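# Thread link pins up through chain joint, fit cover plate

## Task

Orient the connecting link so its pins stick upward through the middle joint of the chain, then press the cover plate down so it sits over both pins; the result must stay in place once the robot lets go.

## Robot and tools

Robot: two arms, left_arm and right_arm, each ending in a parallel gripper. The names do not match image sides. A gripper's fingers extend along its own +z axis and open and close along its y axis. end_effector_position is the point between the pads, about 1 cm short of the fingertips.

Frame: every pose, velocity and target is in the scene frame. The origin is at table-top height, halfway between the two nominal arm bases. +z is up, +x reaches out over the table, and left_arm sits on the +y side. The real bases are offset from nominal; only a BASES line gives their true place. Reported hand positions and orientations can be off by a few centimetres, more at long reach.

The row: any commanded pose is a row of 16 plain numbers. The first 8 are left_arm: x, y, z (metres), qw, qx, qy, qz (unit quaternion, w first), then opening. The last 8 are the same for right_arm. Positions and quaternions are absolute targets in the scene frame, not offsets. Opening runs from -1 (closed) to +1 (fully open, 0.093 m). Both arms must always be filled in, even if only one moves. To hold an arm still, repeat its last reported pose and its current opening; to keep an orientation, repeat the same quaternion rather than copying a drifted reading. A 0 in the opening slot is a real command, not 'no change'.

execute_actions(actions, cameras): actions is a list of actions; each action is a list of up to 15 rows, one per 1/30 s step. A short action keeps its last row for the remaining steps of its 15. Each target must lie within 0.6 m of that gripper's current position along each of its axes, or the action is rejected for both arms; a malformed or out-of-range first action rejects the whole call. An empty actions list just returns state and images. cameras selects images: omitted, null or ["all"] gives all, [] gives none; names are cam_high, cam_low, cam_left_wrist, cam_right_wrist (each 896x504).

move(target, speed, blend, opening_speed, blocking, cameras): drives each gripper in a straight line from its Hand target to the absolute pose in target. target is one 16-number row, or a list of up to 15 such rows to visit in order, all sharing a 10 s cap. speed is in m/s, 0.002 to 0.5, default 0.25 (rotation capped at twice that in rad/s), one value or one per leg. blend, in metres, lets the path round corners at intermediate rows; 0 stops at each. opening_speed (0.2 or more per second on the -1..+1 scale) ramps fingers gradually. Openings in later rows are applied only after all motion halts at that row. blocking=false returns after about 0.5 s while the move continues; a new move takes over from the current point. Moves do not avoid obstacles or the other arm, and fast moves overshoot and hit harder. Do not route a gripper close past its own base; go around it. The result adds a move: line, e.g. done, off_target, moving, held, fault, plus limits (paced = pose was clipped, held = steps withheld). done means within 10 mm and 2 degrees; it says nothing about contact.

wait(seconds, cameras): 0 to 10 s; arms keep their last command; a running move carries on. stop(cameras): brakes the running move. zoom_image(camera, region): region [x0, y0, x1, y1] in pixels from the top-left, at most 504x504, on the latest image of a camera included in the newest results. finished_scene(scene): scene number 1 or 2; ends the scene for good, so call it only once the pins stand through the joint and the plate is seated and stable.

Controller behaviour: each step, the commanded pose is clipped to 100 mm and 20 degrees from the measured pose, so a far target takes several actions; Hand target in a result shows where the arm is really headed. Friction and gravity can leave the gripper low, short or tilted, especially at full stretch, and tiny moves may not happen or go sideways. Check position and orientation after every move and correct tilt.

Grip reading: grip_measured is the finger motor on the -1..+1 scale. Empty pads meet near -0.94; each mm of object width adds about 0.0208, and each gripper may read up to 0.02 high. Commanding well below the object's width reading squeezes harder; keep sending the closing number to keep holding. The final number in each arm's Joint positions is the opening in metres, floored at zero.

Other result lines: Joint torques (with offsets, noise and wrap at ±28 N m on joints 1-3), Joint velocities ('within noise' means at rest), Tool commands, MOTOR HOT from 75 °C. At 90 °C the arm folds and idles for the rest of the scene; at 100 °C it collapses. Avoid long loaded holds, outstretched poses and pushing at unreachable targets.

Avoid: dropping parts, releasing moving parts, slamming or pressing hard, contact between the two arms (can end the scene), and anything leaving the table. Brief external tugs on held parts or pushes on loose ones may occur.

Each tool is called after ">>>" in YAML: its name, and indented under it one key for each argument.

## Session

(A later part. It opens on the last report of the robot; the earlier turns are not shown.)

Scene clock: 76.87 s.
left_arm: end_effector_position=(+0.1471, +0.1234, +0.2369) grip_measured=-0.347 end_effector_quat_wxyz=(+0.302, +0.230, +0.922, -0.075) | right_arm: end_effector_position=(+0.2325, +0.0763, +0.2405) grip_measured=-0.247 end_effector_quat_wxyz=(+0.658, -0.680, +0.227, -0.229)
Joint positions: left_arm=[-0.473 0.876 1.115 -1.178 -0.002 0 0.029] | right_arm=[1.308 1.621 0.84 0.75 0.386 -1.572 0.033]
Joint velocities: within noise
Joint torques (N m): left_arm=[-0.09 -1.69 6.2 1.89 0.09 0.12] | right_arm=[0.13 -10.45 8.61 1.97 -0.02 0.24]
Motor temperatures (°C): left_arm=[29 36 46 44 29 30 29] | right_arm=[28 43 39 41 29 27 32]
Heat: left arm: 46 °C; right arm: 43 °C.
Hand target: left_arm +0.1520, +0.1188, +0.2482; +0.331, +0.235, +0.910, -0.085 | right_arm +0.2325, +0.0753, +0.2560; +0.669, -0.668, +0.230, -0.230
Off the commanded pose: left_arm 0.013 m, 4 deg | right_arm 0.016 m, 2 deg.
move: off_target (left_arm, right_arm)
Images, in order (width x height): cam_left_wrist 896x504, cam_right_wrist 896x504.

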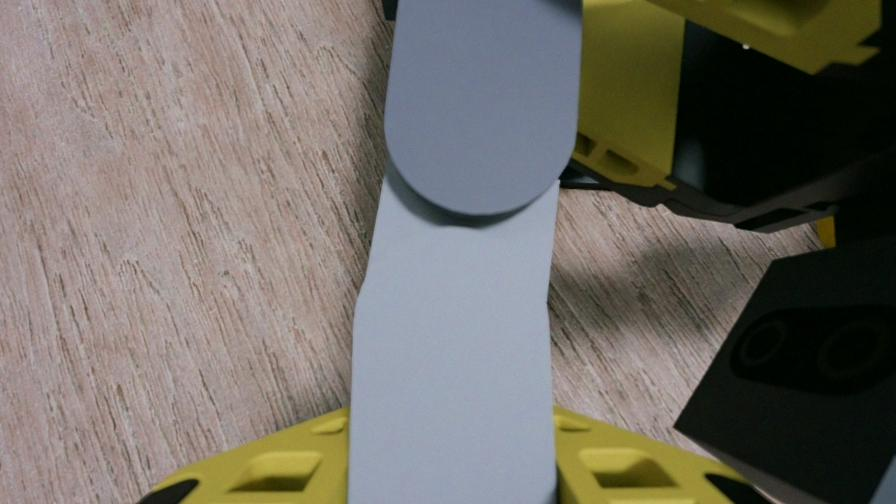

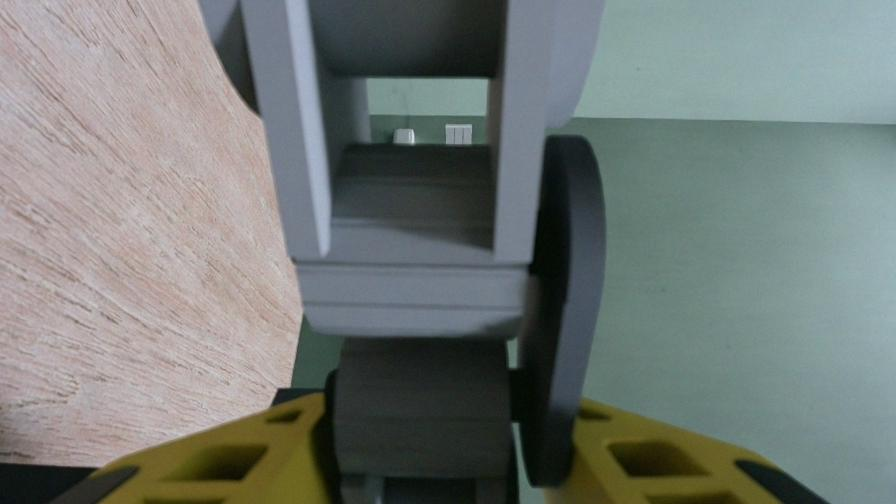

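>>> move:
  target:
    - [0.150,0.1200,0.275,0.3311,0.2353,0.9097,-0.0856,-0.3,0.2325,0.0755,0.2560,0.6686,-0.6686,0.2302,-0.2302,-0.5]
    - [0.150,0.1400,0.33,0.3311,0.2353,0.9097,-0.0856,-0.3,0.2325,0.0755,0.2560,0.6686,-0.6686,0.2302,-0.2302,-0.5]
  speed: 0.06
  blend: 0.01
  cameras: ["cam_right_wrist","cam_left_wrist","cam_high"]

Scene clock: 79.40 s.
left_arm: end_effector_position=(+0.1525, +0.1401, +0.3290) grip_measured=-0.302 end_effector_quat_wxyz=(+0.337, +0.229, +0.909, -0.083) | right_arm: end_effector_position=(+0.2324, +0.0763, +0.2399) grip_measured=-0.247 end_effector_quat_wxyz=(+0.658, -0.681, +0.227, -0.229)
Joint positions: left_arm=[-0.308 1.007 1.543 -1.405 0.106 0.13 0.031] | right_arm=[1.308 1.621 0.84 0.748 0.386 -1.572 0.033]
Joint velocities: within noise
Joint torques (N m): left_arm=[0.31 0.51 6.42 1.38 0.14 0.12] | right_arm=[0.13 -10.43 8.61 2 -0.02 0.23]
Motor temperatures (°C): left_arm=[29 36 46 44 29 30 29] | right_arm=[28 43 39 41 29 27 32]
Heat: left arm: 46 °C; right arm: 43 °C.
Hand target: left_arm +0.1500, +0.1400, +0.3300; +0.331, +0.235, +0.910, -0.086 | right_arm +0.2325, +0.0753, +0.2560; +0.669, -0.668, +0.230, -0.230
Off the commanded pose: left_arm 0.003 m, 1 deg | right_arm 0.016 m, 2 deg.
move: off_target (right_arm)
Images, in order (width x height): cam_high 896x504, cam_left_wrist 896x504, cam_right_wrist 896x504.

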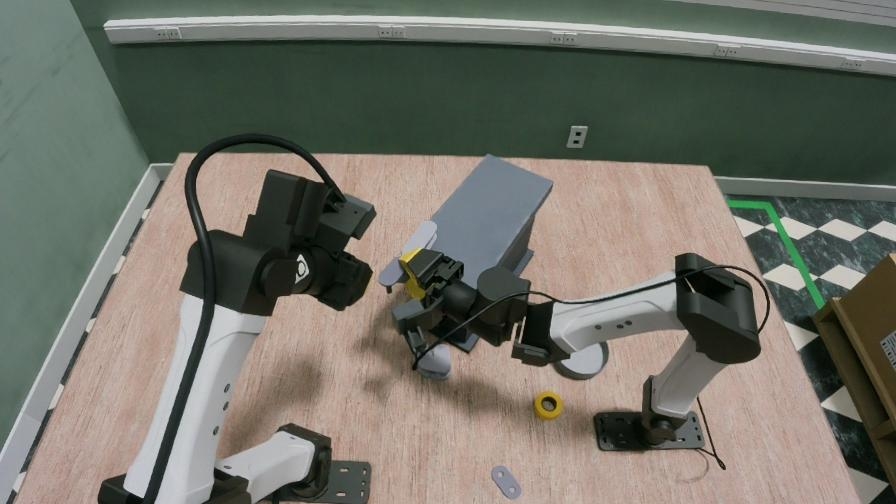

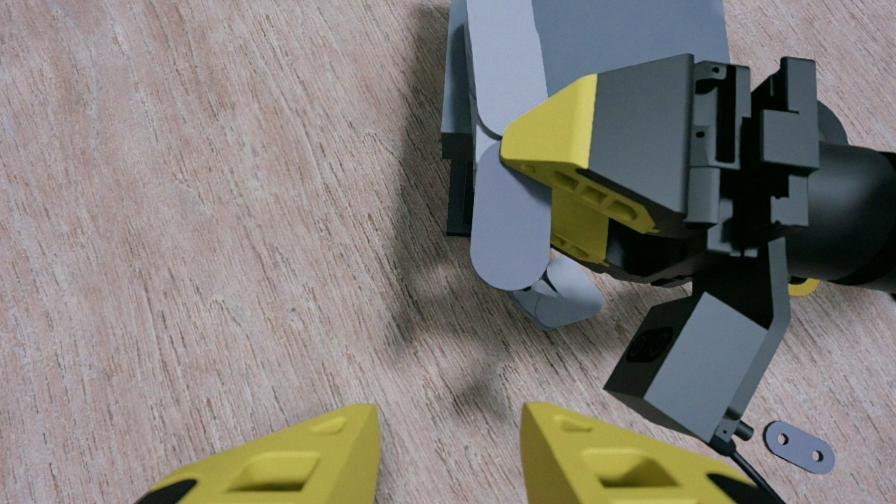

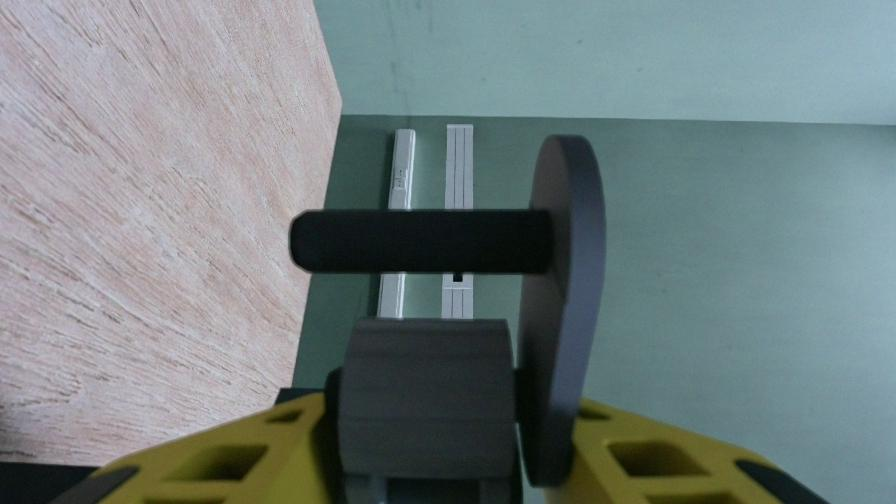

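>>> move:
  target:
    - [0.150,0.1400,0.33,0.3311,0.2353,0.9097,-0.0856,-0.3,0.2325,0.0750,0.30,0.6686,-0.6686,0.2302,-0.2302,-0.5]
    - [0.150,0.1400,0.33,0.3311,0.2353,0.9097,-0.0856,-0.3,0.21,0.03,0.38,0.6686,-0.6686,0.2302,-0.2302,-0.5]
  speed: 0.1
  cameras: ["cam_right_wrist","cam_left_wrist","cam_high"]

Scene clock: 83.87 s.
left_arm: end_effector_position=(+0.1523, +0.1401, +0.3288) grip_measured=-0.302 end_effector_quat_wxyz=(+0.336, +0.230, +0.910, -0.083) | right_arm: end_effector_position=(+0.2113, +0.0301, +0.3076) grip_measured=-0.247 end_effector_quat_wxyz=(-0.590, +0.741, -0.220, +0.233)
Joint positions: left_arm=[-0.308 1.007 1.543 -1.406 0.107 0.13 0.031] | right_arm=[1.338 1.313 1.024 0.073 0.416 -1.57 0.033]
Joint velocities: within noise
Joint torques (N m): left_arm=[0.29 0.51 6.45 1.39 0.15 0.11] | right_arm=[0.55 -11.08 12.37 3.02 0.06 0.26]
Motor temperatures (°C): left_arm=[29 35 46 43 29 30 29] | right_arm=[28 44 40 43 29 27 33]
Heat: left arm: 46 °C; right arm: 44 °C.
Hand target: left_arm +0.1500, +0.1400, +0.3300; +0.331, +0.235, +0.910, -0.085 | right_arm +0.2081, +0.0225, +0.3777; -0.667, +0.670, -0.231, +0.229
Off the commanded pose: left_arm 0.003 m, 1 deg | right_arm 0.072 m, 12 deg.
move: off_target (right_arm)
Images, in order (width x height): cam_high 896x504, cam_left_wrist 896x504, cam_right_wrist 896x504.

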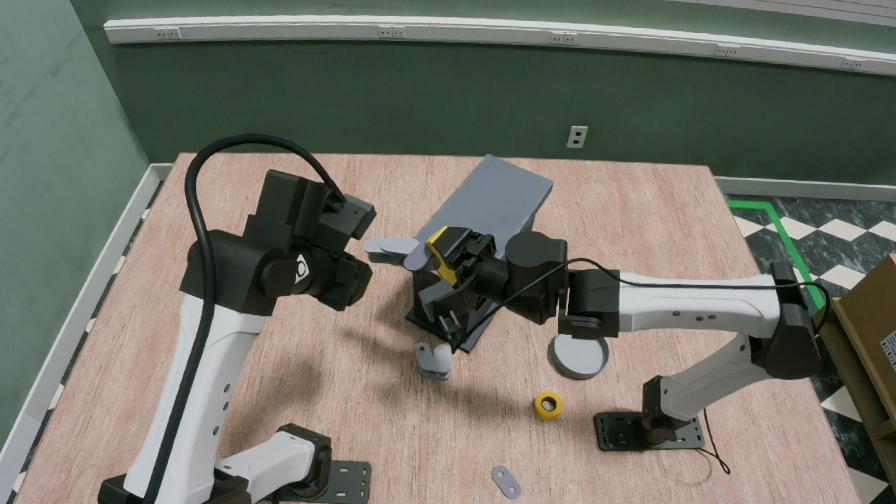

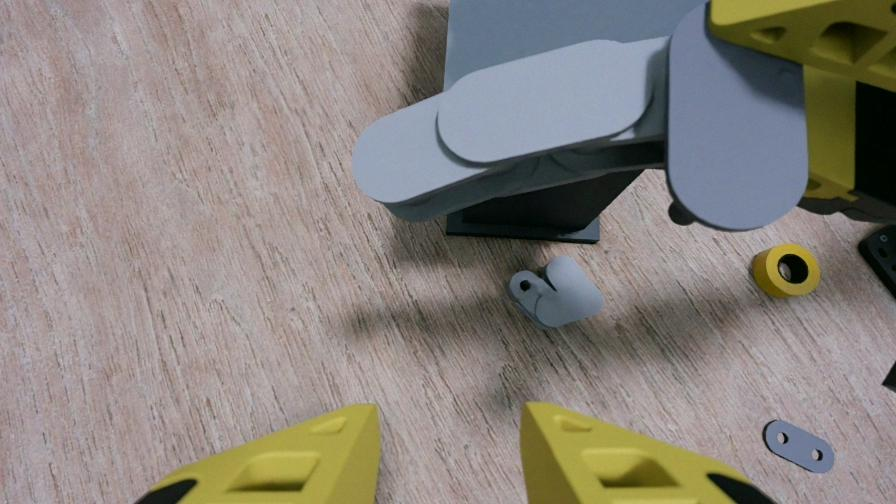

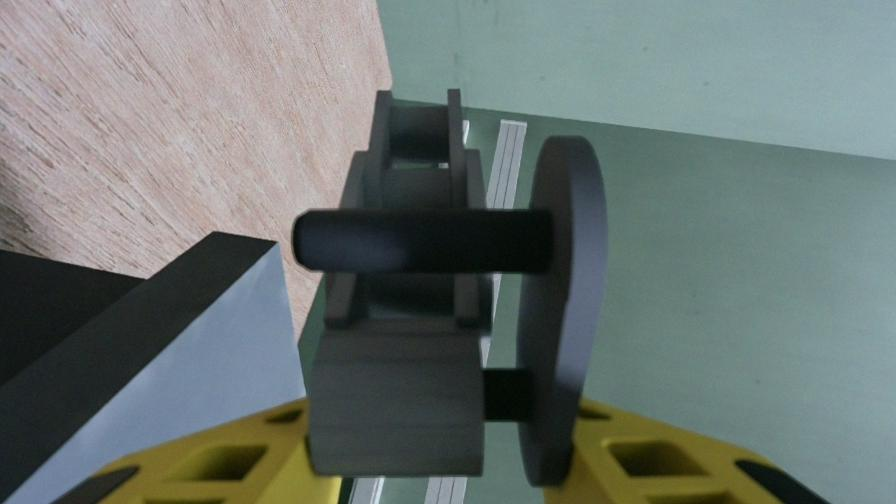

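>>> move:
  target: [0.150,0.1400,0.33,0.3311,0.2353,0.9097,-0.0856,-0.3,0.20,0.01,0.38,0.6686,-0.6686,0.2302,-0.2302,-0.5]
  speed: 0.1
  cameras: ["cam_high"]

Scene clock: 86.73 s.
left_arm: end_effector_position=(+0.1523, +0.1400, +0.3288) grip_measured=-0.302 end_effector_quat_wxyz=(+0.336, +0.230, +0.910, -0.084) | right_arm: end_effector_position=(+0.2023, +0.0159, +0.3293) grip_measured=-0.247 end_effector_quat_wxyz=(-0.605, +0.729, -0.220, +0.233)
Joint positions: left_arm=[-0.308 1.007 1.543 -1.406 0.107 0.13 0.031] | right_arm=[1.358 1.242 1.024 0.042 0.434 -1.57 0.033]
Joint velocities: within noise
Joint torques (N m): left_arm=[0.31 0.51 6.45 1.4 0.15 0.11] | right_arm=[0.53 -10.1 8.96 3.03 0.05 0.26]
Motor temperatures (°C): left_arm=[29 35 47 43 29 30 29] | right_arm=[28 44 41 44 29 27 33]
Heat: left arm: 47 °C; right arm: 44 °C.
Hand target: left_arm +0.1500, +0.1400, +0.3300; +0.331, +0.235, +0.910, -0.086 | right_arm +0.1993, +0.0066, +0.3786; -0.667, +0.670, -0.231, +0.229
Off the commanded pose: left_arm 0.003 m, 1 deg | right_arm 0.051 m, 10 deg.
move: off_target (right_arm)
Images, in order (width x height): cam_high 896x504.

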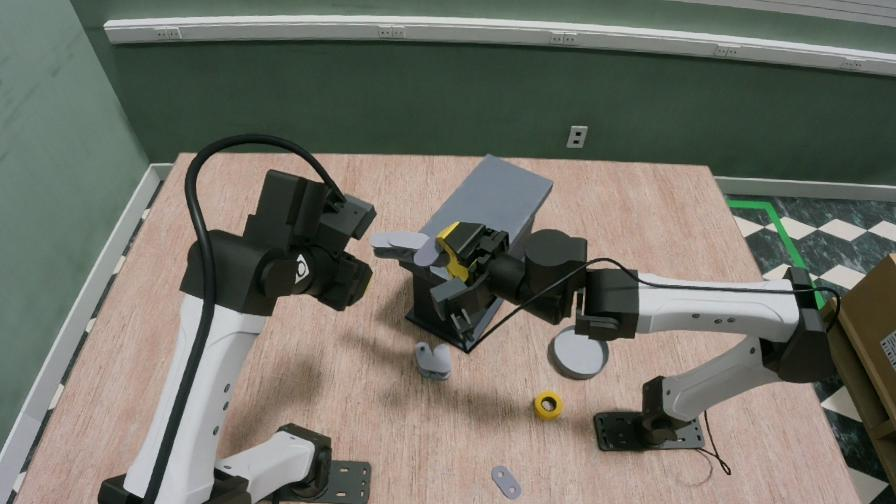

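>>> move:
  target: [0.150,0.1400,0.33,0.3311,0.2353,0.9097,-0.0856,-0.3,0.19,-0.01,0.41,0.6686,-0.6686,0.2302,-0.2302,-0.5]
  speed: 0.1
  cameras: ["cam_high"]

Scene clock: 88.33 s.
left_arm: end_effector_position=(+0.1523, +0.1400, +0.3288) grip_measured=-0.302 end_effector_quat_wxyz=(+0.336, +0.230, +0.909, -0.083) | right_arm: end_effector_position=(+0.1908, -0.0070, +0.3403) grip_measured=-0.247 end_effector_quat_wxyz=(-0.591, +0.740, -0.216, +0.236)
Joint positions: left_arm=[-0.308 1.007 1.543 -1.406 0.107 0.13 0.031] | right_arm=[1.383 1.156 1.046 -0.104 0.459 -1.57 0.033]
Joint velocities: within noise
Joint torques (N m): left_arm=[0.31 0.5 6.43 1.4 0.15 0.11] | right_arm=[0.54 -8.8 12.7 3 0.07 0.26]
Motor temperatures (°C): left_arm=[29 35 47 43 29 30 29] | right_arm=[28 44 41 45 29 27 33]
Heat: left arm: 47 °C; right arm: 45 °C.
Hand target: left_arm +0.1500, +0.1400, +0.3300; +0.331, +0.235, +0.910, -0.086 | right_arm +0.1882, -0.0176, +0.4073; -0.668, +0.670, -0.231, +0.229
Off the commanded pose: left_arm 0.003 m, 1 deg | right_arm 0.070 m, 12 deg.
move: off_target (right_arm)
Images, in order (width x height): cam_high 896x504.

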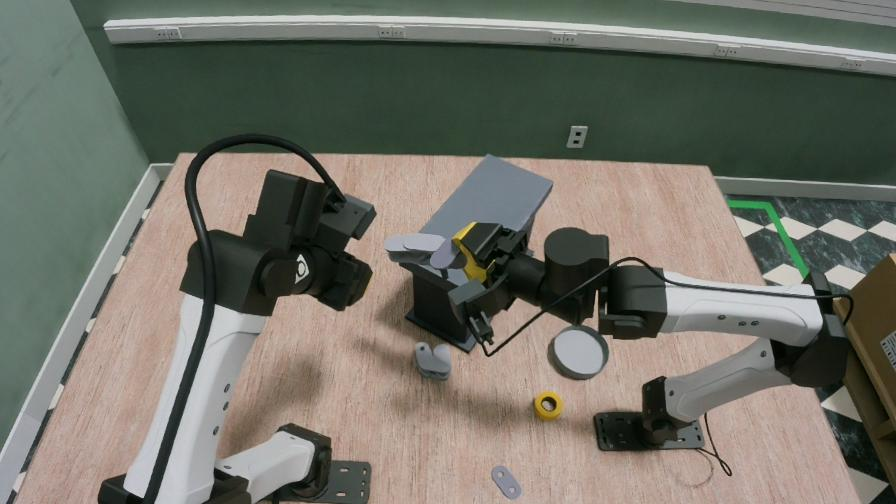

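>>> wait:
  seconds: 1
  cameras: ["cam_right_wrist","cam_low"]

Scene clock: 89.83 s.
left_arm: end_effector_position=(+0.1523, +0.1400, +0.3288) grip_measured=-0.302 end_effector_quat_wxyz=(+0.336, +0.230, +0.909, -0.083) | right_arm: end_effector_position=(+0.1908, -0.0070, +0.3402) grip_measured=-0.247 end_effector_quat_wxyz=(-0.591, +0.741, -0.216, +0.236)
Joint positions: left_arm=[-0.308 1.007 1.543 -1.406 0.107 0.13 0.031] | right_arm=[1.383 1.156 1.046 -0.104 0.459 -1.57 0.033]
Joint velocities: within noise
Joint torques (N m): left_arm=[0.29 0.5 6.45 1.4 0.15 0.12] | right_arm=[0.57 -8.8 12.7 3.02 0.09 0.26]
Motor temperatures (°C): left_arm=[29 35 47 43 29 30 29] | right_arm=[28 44 42 46 29 27 33]
Heat: left arm: 47 °C; right arm: 46 °C.
Hand target: left_arm +0.1500, +0.1400, +0.3300; +0.331, +0.235, +0.910, -0.086 | right_arm +0.1881, -0.0176, +0.4073; -0.668, +0.670, -0.231, +0.229
Tool commands: left_gripper/opening=-0.3 right_gripper/opening=-0.5
Off the commanded pose: left_arm 0.003 m, 1 deg | right_arm 0.070 m, 12 deg.
wait: 1.00 s; at rest from the start
Images, in order (width x height): cam_low 896x504, cam_right_wrist 896x504.

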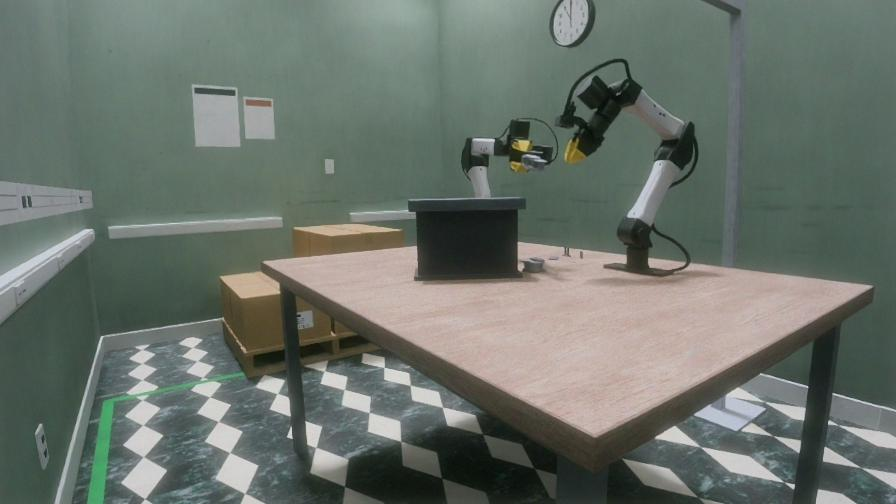

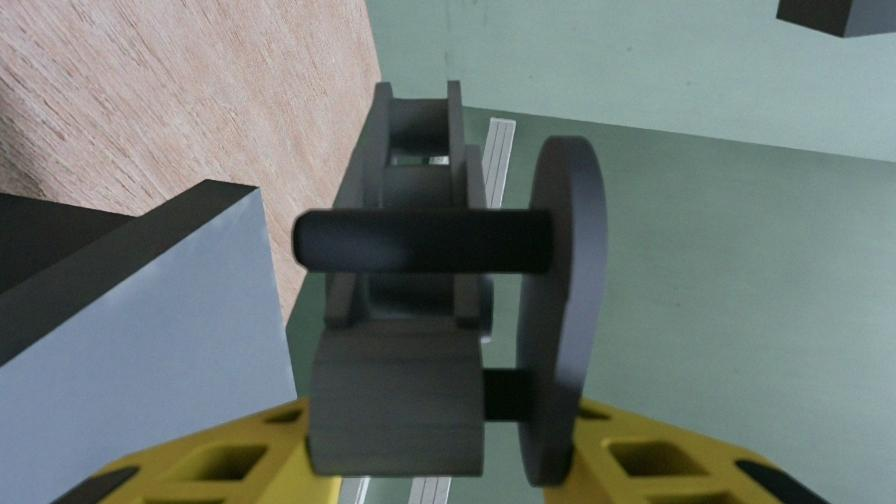

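>>> move:
  target: [0.150,0.1400,0.33,0.3311,0.2353,0.9097,-0.0856,-0.3,0.14,-0.07,0.43,0.6686,-0.6686,0.2302,-0.2302,-0.5]
  speed: 0.1
  cameras: ["cam_high"]

Scene clock: 92.07 s.
left_arm: end_effector_position=(+0.1523, +0.1400, +0.3288) grip_measured=-0.302 end_effector_quat_wxyz=(+0.336, +0.230, +0.909, -0.083) | right_arm: end_effector_position=(+0.1390, -0.0635, +0.3734) grip_measured=-0.247 end_effector_quat_wxyz=(-0.603, +0.730, -0.201, +0.249)
Joint positions: left_arm=[-0.308 1.007 1.543 -1.406 0.107 0.13 0.031] | right_arm=[1.615 0.939 1.046 -0.3 0.687 -1.57 0.033]
Joint velocities: within noise
Joint torques (N m): left_arm=[0.31 0.5 6.42 1.4 0.15 0.11] | right_arm=[0.55 -5.03 12.33 2.85 0.16 0.27]
Motor temperatures (°C): left_arm=[29 35 47 43 29 30 29] | right_arm=[28 44 43 47 29 27 33]
Heat: left arm: 47 °C; right arm: 47 °C.
Hand target: left_arm +0.1500, +0.1400, +0.3300; +0.331, +0.235, +0.910, -0.086 | right_arm +0.1396, -0.0761, +0.4272; -0.668, +0.670, -0.231, +0.229
Off the commanded pose: left_arm 0.003 m, 1 deg | right_arm 0.057 m, 11 deg.
move: off_target (right_arm)
Images, in order (width x height): cam_high 896x504.

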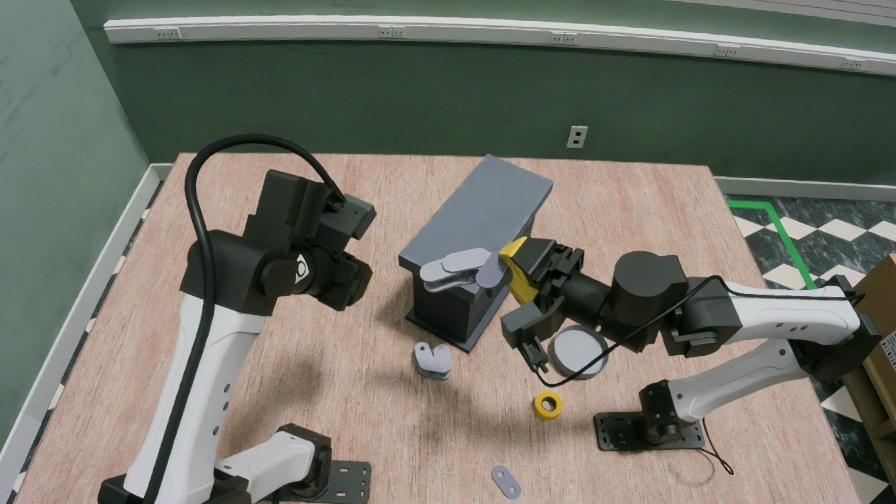

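>>> move:
  target:
    - [0.150,0.1400,0.33,0.3311,0.2353,0.9097,-0.0856,-0.3,0.14,-0.07,0.435,0.6355,-0.31,0.6355,0.31,-0.5]
    - [0.150,0.1400,0.33,0.3311,0.2353,0.9097,-0.0856,-0.3,0.14,-0.07,0.435,0.2302,0.2302,0.6686,0.6686,-0.5]
  speed: 0.3
  blend: 0.01
  cameras: ["cam_high","cam_right_wrist","cam_low","cam_left_wrist"]

Scene clock: 98.53 s.
left_arm: end_effector_position=(+0.1523, +0.1400, +0.3288) grip_measured=-0.302 end_effector_quat_wxyz=(+0.336, +0.230, +0.909, -0.083) | right_arm: end_effector_position=(+0.1395, -0.0705, +0.3892) grip_measured=-0.246 end_effector_quat_wxyz=(+0.250, +0.202, +0.721, +0.614)
Joint positions: left_arm=[-0.308 1.007 1.543 -1.406 0.107 0.13 0.031] | right_arm=[1.615 0.922 1.078 -0.314 0.689 1.557 0.033]
Joint velocities: within noise
Joint torques (N m): left_arm=[0.29 0.5 6.48 1.39 0.15 0.11] | right_arm=[0.59 -1.63 11.85 2.75 0.11 0.28]
Motor temperatures (°C): left_arm=[29 35 47 43 29 30 29] | right_arm=[28 43 44 47 29 27 33]
Heat: left arm: 47 °C; right arm: 47 °C.
Hand target: left_arm +0.1500, +0.1400, +0.3300; +0.331, +0.235, +0.910, -0.086 | right_arm +0.1393, -0.0749, +0.4328; +0.228, +0.230, +0.670, +0.668
Off the commanded pose: left_arm 0.003 m, 1 deg | right_arm 0.046 m, 10 deg.
move: off_target (right_arm)

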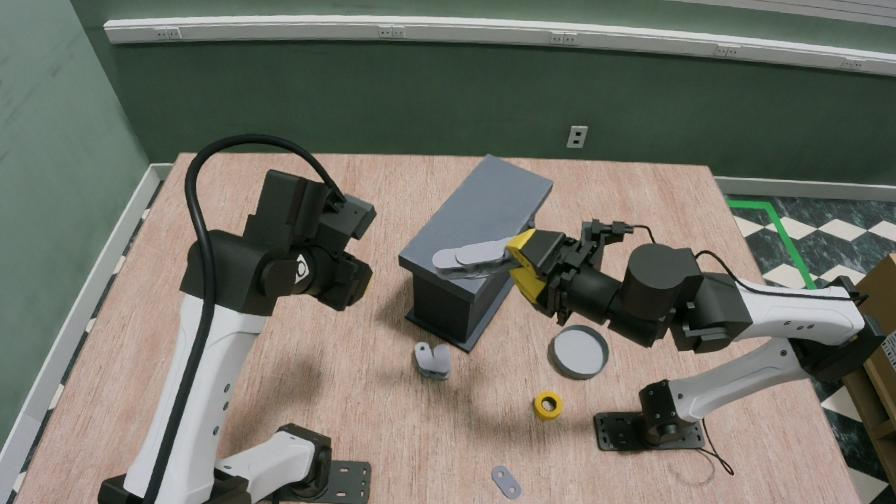

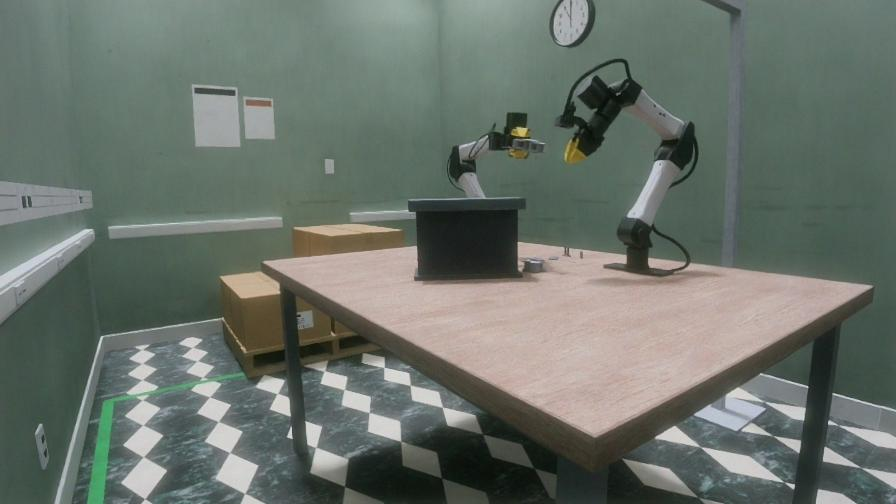

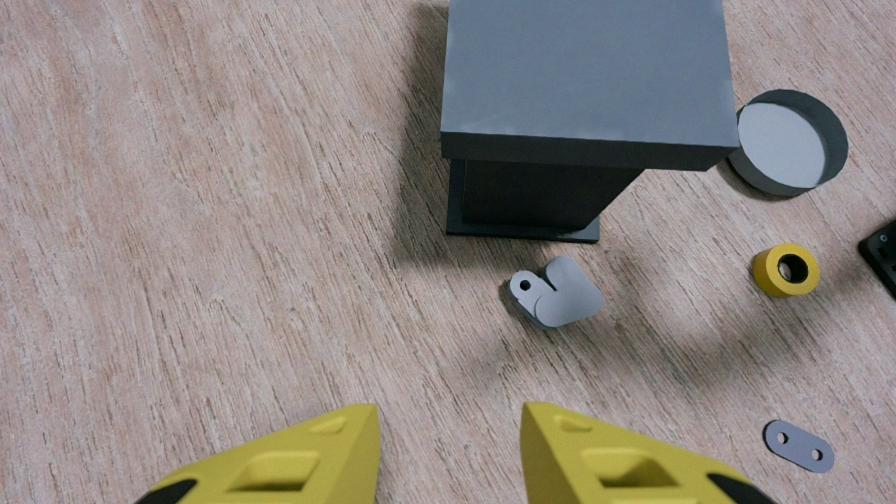

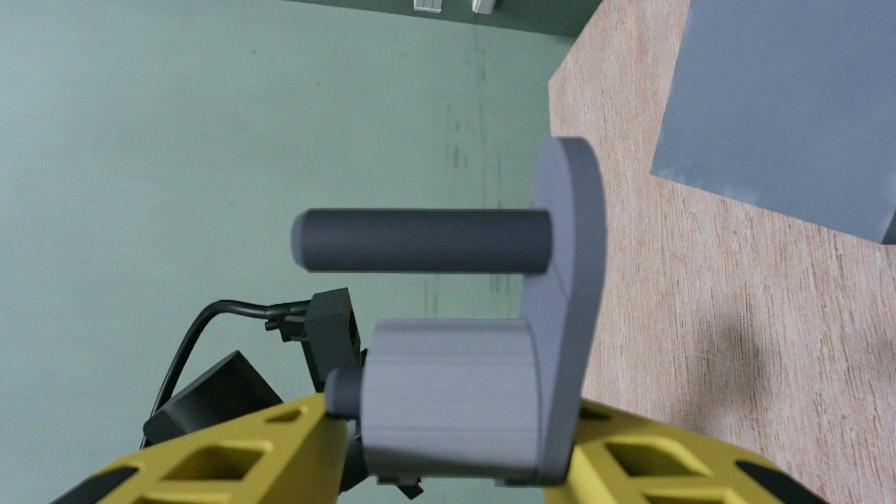

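>>> move:
  target: [0.150,0.1400,0.33,0.3311,0.2353,0.9097,-0.0856,-0.3,0.14,-0.07,0.435,0.1409,0.3155,0.6329,0.6929,-0.5]
  speed: 0.3
  cameras: ["cam_high","cam_right_wrist"]

>>> zoom_image:
  camera: "cam_high"
  region: [400, 200, 600, 320]

Scene clock: 101.43 s.
left_arm: end_effector_position=(+0.1523, +0.1400, +0.3288) grip_measured=-0.302 end_effector_quat_wxyz=(+0.336, +0.230, +0.909, -0.083) | right_arm: end_effector_position=(+0.1405, -0.0712, +0.3901) grip_measured=-0.248 end_effector_quat_wxyz=(+0.163, +0.304, +0.683, +0.644)
Joint positions: left_arm=[-0.308 1.007 1.543 -1.406 0.107 0.13 0.031] | right_arm=[1.615 0.922 1.078 -0.31 0.696 1.842 0.033]
Joint velocities: within noise
Joint torques (N m): left_arm=[0.29 0.51 6.42 1.4 0.15 0.11] | right_arm=[0.68 -1.51 11.79 2.74 0.07 0.05]
Motor temperatures (°C): left_arm=[29 35 47 43 29 30 28] | right_arm=[28 43 45 47 29 27 33]
Heat: left arm: 47 °C; right arm: 47 °C.
Hand target: left_arm +0.1500, +0.1400, +0.3300; +0.331, +0.235, +0.910, -0.086 | right_arm +0.1393, -0.0748, +0.4329; +0.140, +0.316, +0.634, +0.692
Off the commanded pose: left_arm 0.003 m, 1 deg | right_arm 0.045 m, 8 deg.
move: off_target (right_arm)
Images, in order (width x height): cam_high 896x504, cam_right_wrist 896x504.

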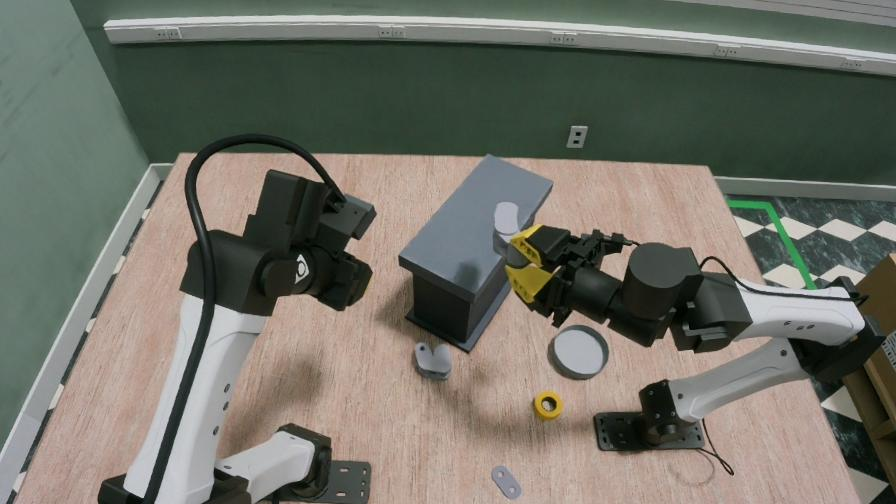

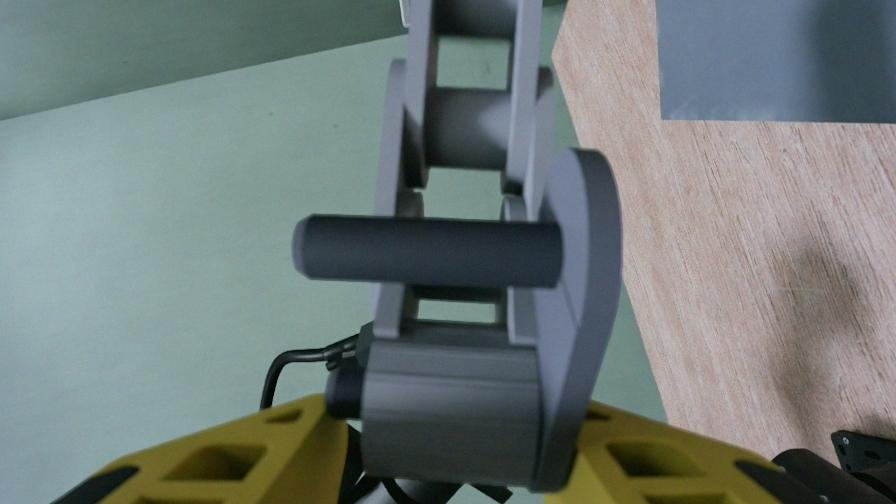

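Scaled by 2.520 from the camera's 896x504 image, which has a finer 1280x720 frame.

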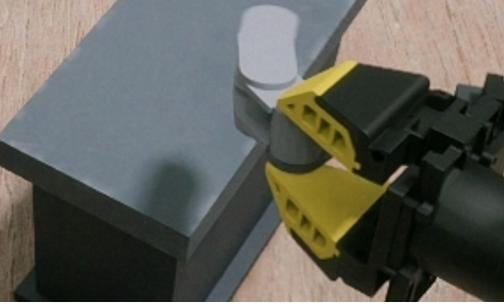

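>>> move:
  target: [0.150,0.1400,0.33,0.3311,0.2353,0.9097,-0.0856,-0.3,0.14,-0.07,0.435,0.2206,0.2352,0.6125,0.7218,-0.5]
  speed: 0.1
  cameras: ["cam_high","cam_right_wrist"]

>>> zoom_image:
  camera: "cam_high"
  region: [400, 200, 600, 320]

Scene clock: 104.27 s.
left_arm: end_effector_position=(+0.1523, +0.1400, +0.3288) grip_measured=-0.302 end_effector_quat_wxyz=(+0.336, +0.230, +0.909, -0.083) | right_arm: end_effector_position=(+0.1389, -0.0618, +0.4038) grip_measured=-0.248 end_effector_quat_wxyz=(+0.230, +0.229, +0.656, +0.681)
Joint positions: left_arm=[-0.308 1.007 1.543 -1.406 0.107 0.13 0.031] | right_arm=[1.622 0.913 0.964 -0.005 0.703 1.551 0.033]
Joint velocities: within noise
Joint torques (N m): left_arm=[0.29 0.53 6.43 1.39 0.15 0.11] | right_arm=[-0.51 -4.3 7.84 2.73 -0.22 -0.14]
Motor temperatures (°C): left_arm=[29 35 47 43 29 30 28] | right_arm=[28 42 45 47 29 27 33]
Heat: left arm: 47 °C; right arm: 47 °C.
Hand target: left_arm +0.1500, +0.1400, +0.3300; +0.331, +0.235, +0.910, -0.086 | right_arm +0.1399, -0.0724, +0.4341; +0.221, +0.236, +0.614, +0.720
Off the commanded pose: left_arm 0.003 m, 1 deg | right_arm 0.032 m, 7 deg.
move: off_target (right_arm)
Images, in order (width x height): cam_high 896x504, cam_right_wrist 896x504.

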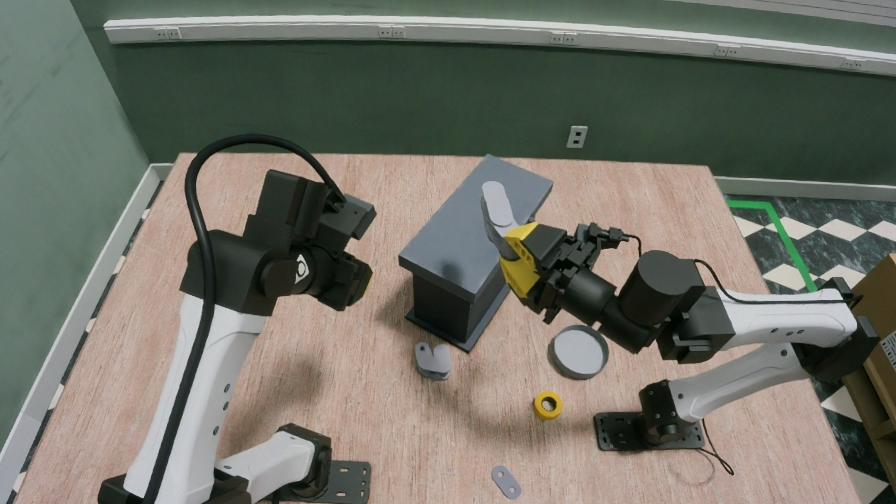

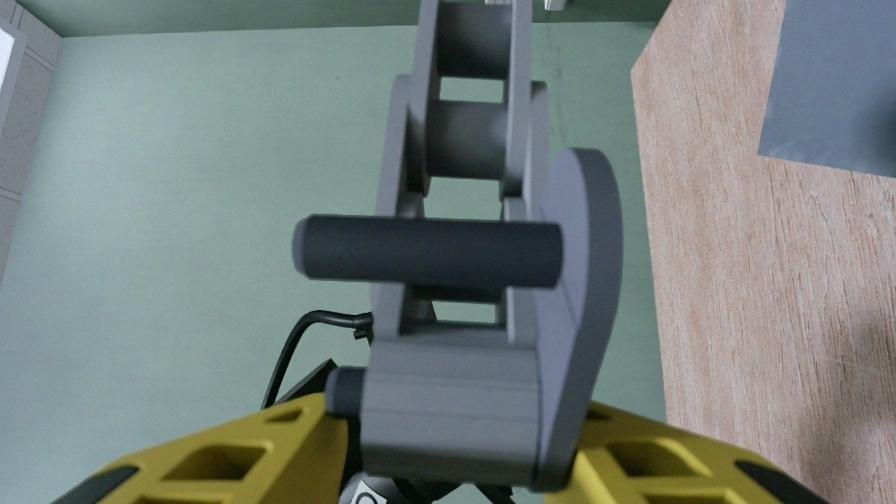

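Scaled by 2.520 from the camera's 896x504 image, which has a finer 1280x720 frame.

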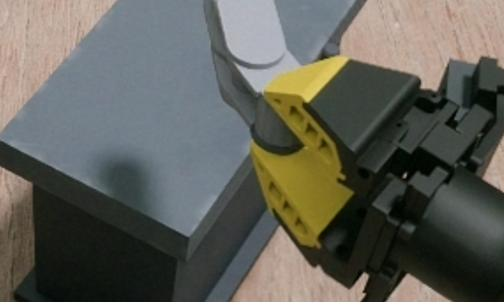

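>>> move:
  target: [0.150,0.1400,0.33,0.3311,0.2353,0.9097,-0.0856,-0.3,0.180,-0.024,0.345,0.2206,0.2352,0.6125,0.7218,-0.5]
  speed: 0.08
  cameras: ["cam_high","cam_right_wrist","cam_left_wrist"]

Scene clock: 108.37 s.
left_arm: end_effector_position=(+0.1523, +0.1400, +0.3288) grip_measured=-0.302 end_effector_quat_wxyz=(+0.336, +0.230, +0.909, -0.083) | right_arm: end_effector_position=(+0.1782, -0.0235, +0.3128) grip_measured=-0.248 end_effector_quat_wxyz=(+0.227, +0.231, +0.660, +0.678)
Joint positions: left_arm=[-0.308 1.007 1.543 -1.406 0.107 0.13 0.031] | right_arm=[1.429 1.061 0.674 0.412 0.51 1.573 0.033]
Joint velocities: within noise
Joint torques (N m): left_arm=[0.29 0.51 6.46 1.39 0.15 0.11] | right_arm=[-0.62 -3.77 8.7 2.95 -0.19 0.03]
Motor temperatures (°C): left_arm=[29 35 48 43 29 30 28] | right_arm=[28 42 44 48 29 27 33]
Heat: left arm: 48 °C; right arm: 48 °C.
Hand target: left_arm +0.1500, +0.1400, +0.3300; +0.331, +0.235, +0.910, -0.086 | right_arm +0.1792, -0.0265, +0.3443; +0.220, +0.236, +0.614, +0.720
Off the commanded pose: left_arm 0.003 m, 1 deg | right_arm 0.032 m, 7 deg.
move: off_target (right_arm)
Images, in order (width x height): cam_high 896x504, cam_left_wrist 896x504, cam_right_wrist 896x504.

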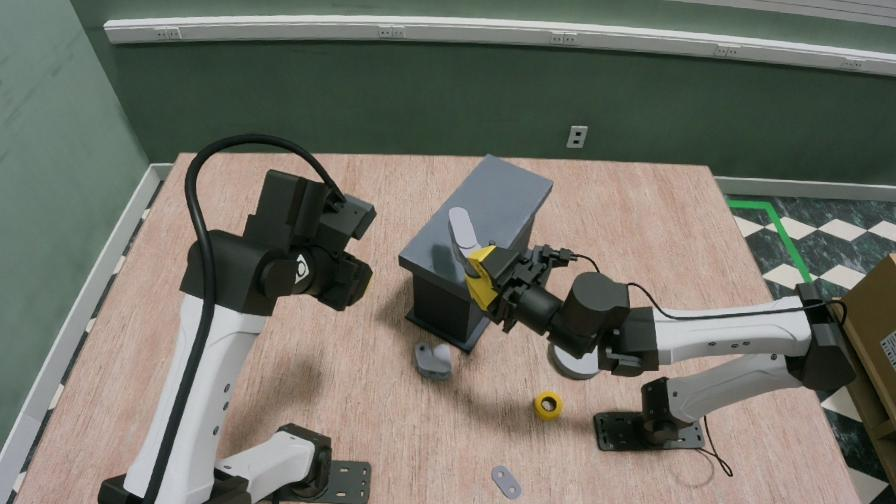

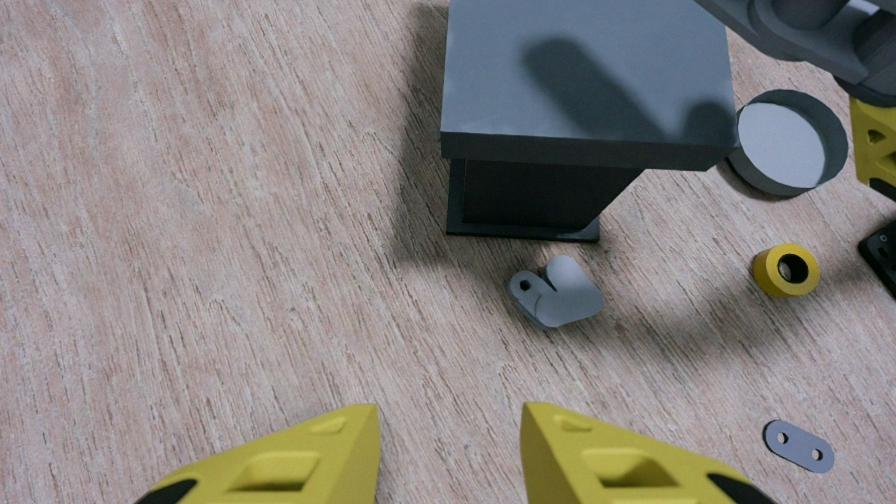

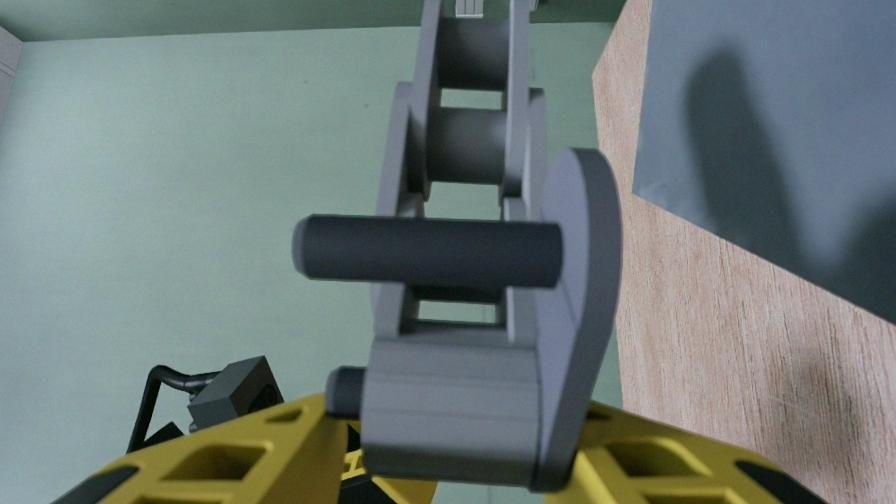

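>>> move:
  target: [0.13,0.11,0.32,0.4532,0.366,0.7849,-0.2113,-0.3,0.180,-0.024,0.345,0.2206,0.2352,0.6125,0.7218,-0.5]
  speed: 0.12
  cameras: ["cam_high","cam_left_wrist"]

Scene clock: 113.63 s.
left_arm: end_effector_position=(+0.1301, +0.1104, +0.3203) grip_measured=-0.302 end_effector_quat_wxyz=(+0.448, +0.361, +0.790, -0.211) | right_arm: end_effector_position=(+0.1782, -0.0235, +0.3130) grip_measured=-0.248 end_effector_quat_wxyz=(+0.227, +0.231, +0.659, +0.678)
Joint positions: left_arm=[-0.039 0.763 1.2 -1.147 0.676 0.481 0.031] | right_arm=[1.429 1.061 0.674 0.413 0.51 1.573 0.033]
Joint velocities: within noise
Joint torques (N m): left_arm=[0.32 0.7 4.66 1.75 0.42 0.12] | right_arm=[-0.64 -3.71 8.68 2.96 -0.2 0.03]
Motor temperatures (°C): left_arm=[29 35 47 43 29 30 28] | right_arm=[28 42 44 50 29 27 34]
Heat: left arm: 47 °C; right arm: 50 °C.
Hand target: left_arm +0.1300, +0.1099, +0.3200; +0.453, +0.366, +0.785, -0.211 | right_arm +0.1793, -0.0265, +0.3443; +0.220, +0.236, +0.614, +0.720
Off the commanded pose: left_arm 0.000 m, 1 deg | right_arm 0.032 m, 7 deg.
move: off_target (right_arm)
Images, in order (width x height): cam_high 896x504, cam_left_wrist 896x504.

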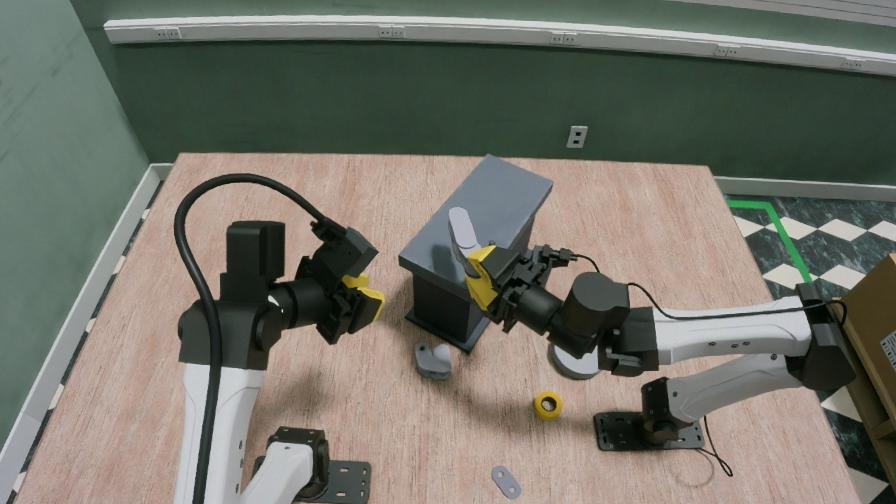

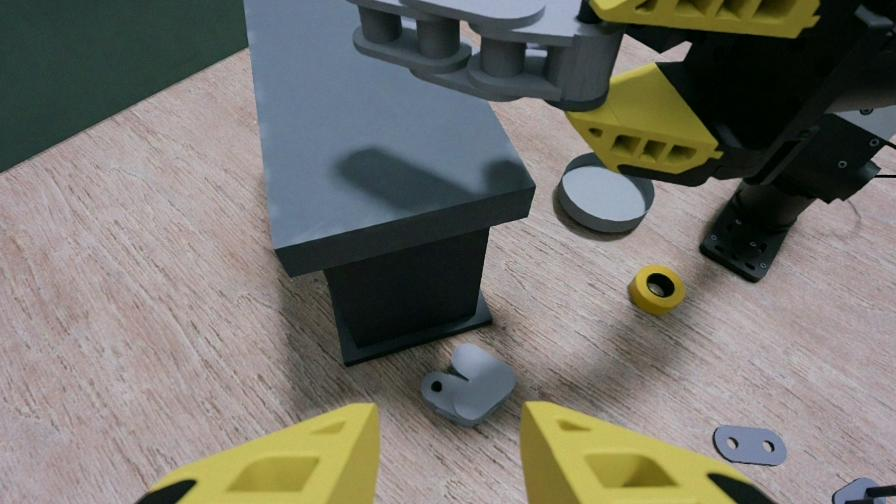

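>>> move:
  target: [0.12,0.11,0.30,0.4009,0.3125,0.8174,-0.2714,-0.3,0.208,0.010,0.335,0.2206,0.2352,0.6125,0.7218,-0.5]
  speed: 0.08
  cameras: ["cam_high","cam_left_wrist","cam_right_wrist"]

Scene clock: 116.53 s.
left_arm: end_effector_position=(+0.1224, +0.1103, +0.3058) grip_measured=-0.302 end_effector_quat_wxyz=(+0.416, +0.323, +0.810, -0.259) | right_arm: end_effector_position=(+0.2033, +0.0023, +0.2770) grip_measured=-0.248 end_effector_quat_wxyz=(+0.225, +0.232, +0.680, +0.659)
Joint positions: left_arm=[0.024 0.763 1.164 -1.205 0.764 0.446 0.031] | right_arm=[1.343 1.225 0.674 0.517 0.422 1.584 0.033]
Joint velocities: within noise
Joint torques (N m): left_arm=[0.31 1.54 4.66 1.32 0.38 -0.18] | right_arm=[-0.62 -5.07 12.72 3.09 -0.15 0.06]
Motor temperatures (°C): left_arm=[29 35 47 43 29 30 28] | right_arm=[28 41 45 51 29 27 34]
Heat: left arm: 47 °C; right arm: 51 °C.
Hand target: left_arm +0.1200, +0.1099, +0.3002; +0.401, +0.312, +0.817, -0.271 | right_arm +0.2056, +0.0030, +0.3332; +0.221, +0.235, +0.614, +0.720
Off the commanded pose: left_arm 0.006 m, 3 deg | right_arm 0.059 m, 11 deg.
move: off_target (left_arm, right_arm)
Images, in order (width x height): cam_high 896x504, cam_left_wrist 896x504, cam_right_wrist 896x504.

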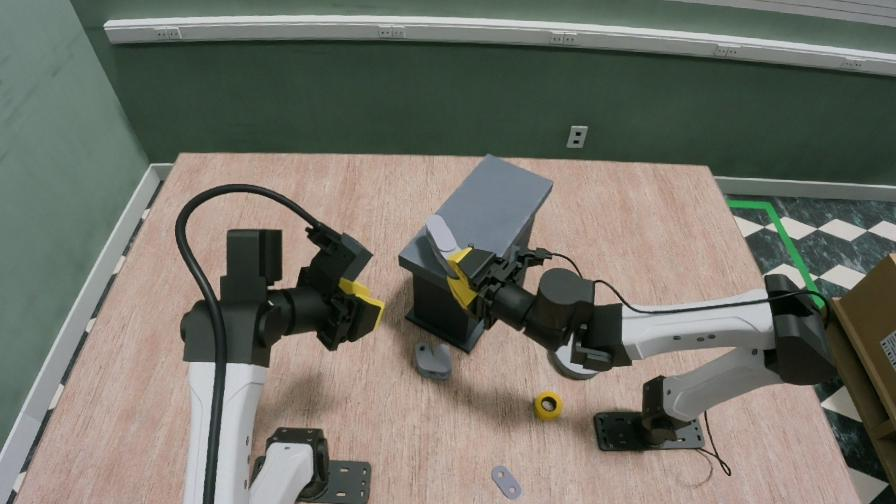

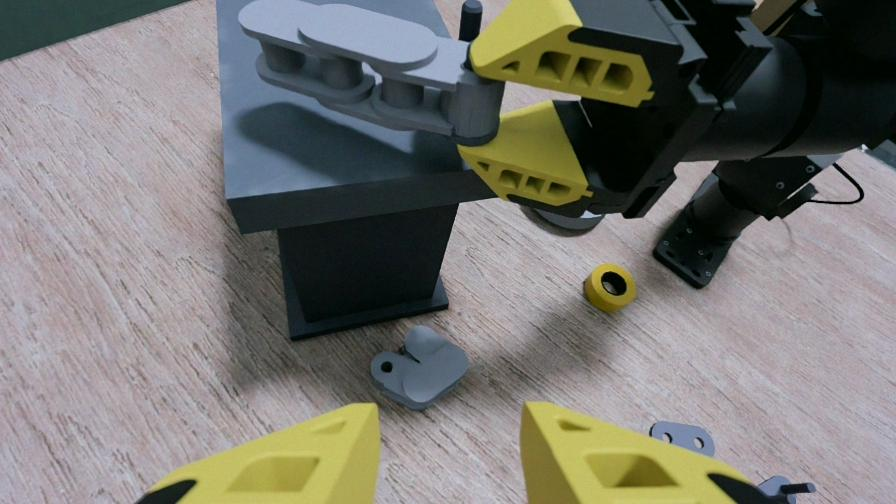

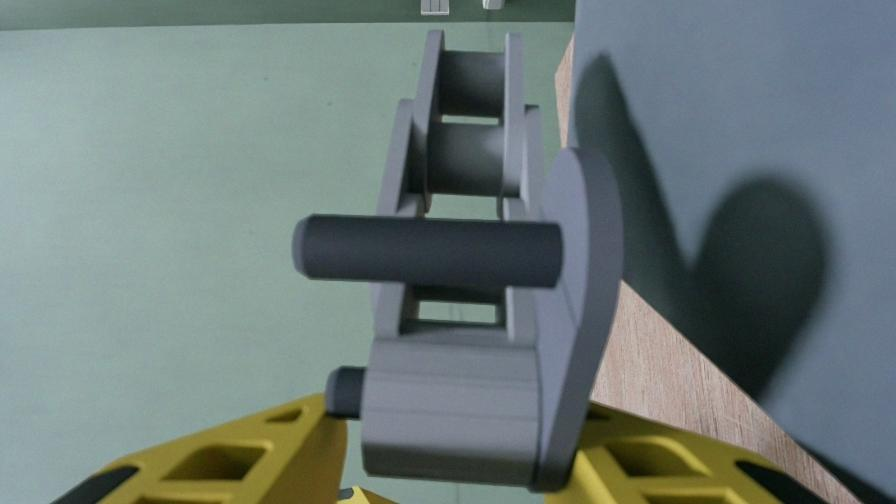

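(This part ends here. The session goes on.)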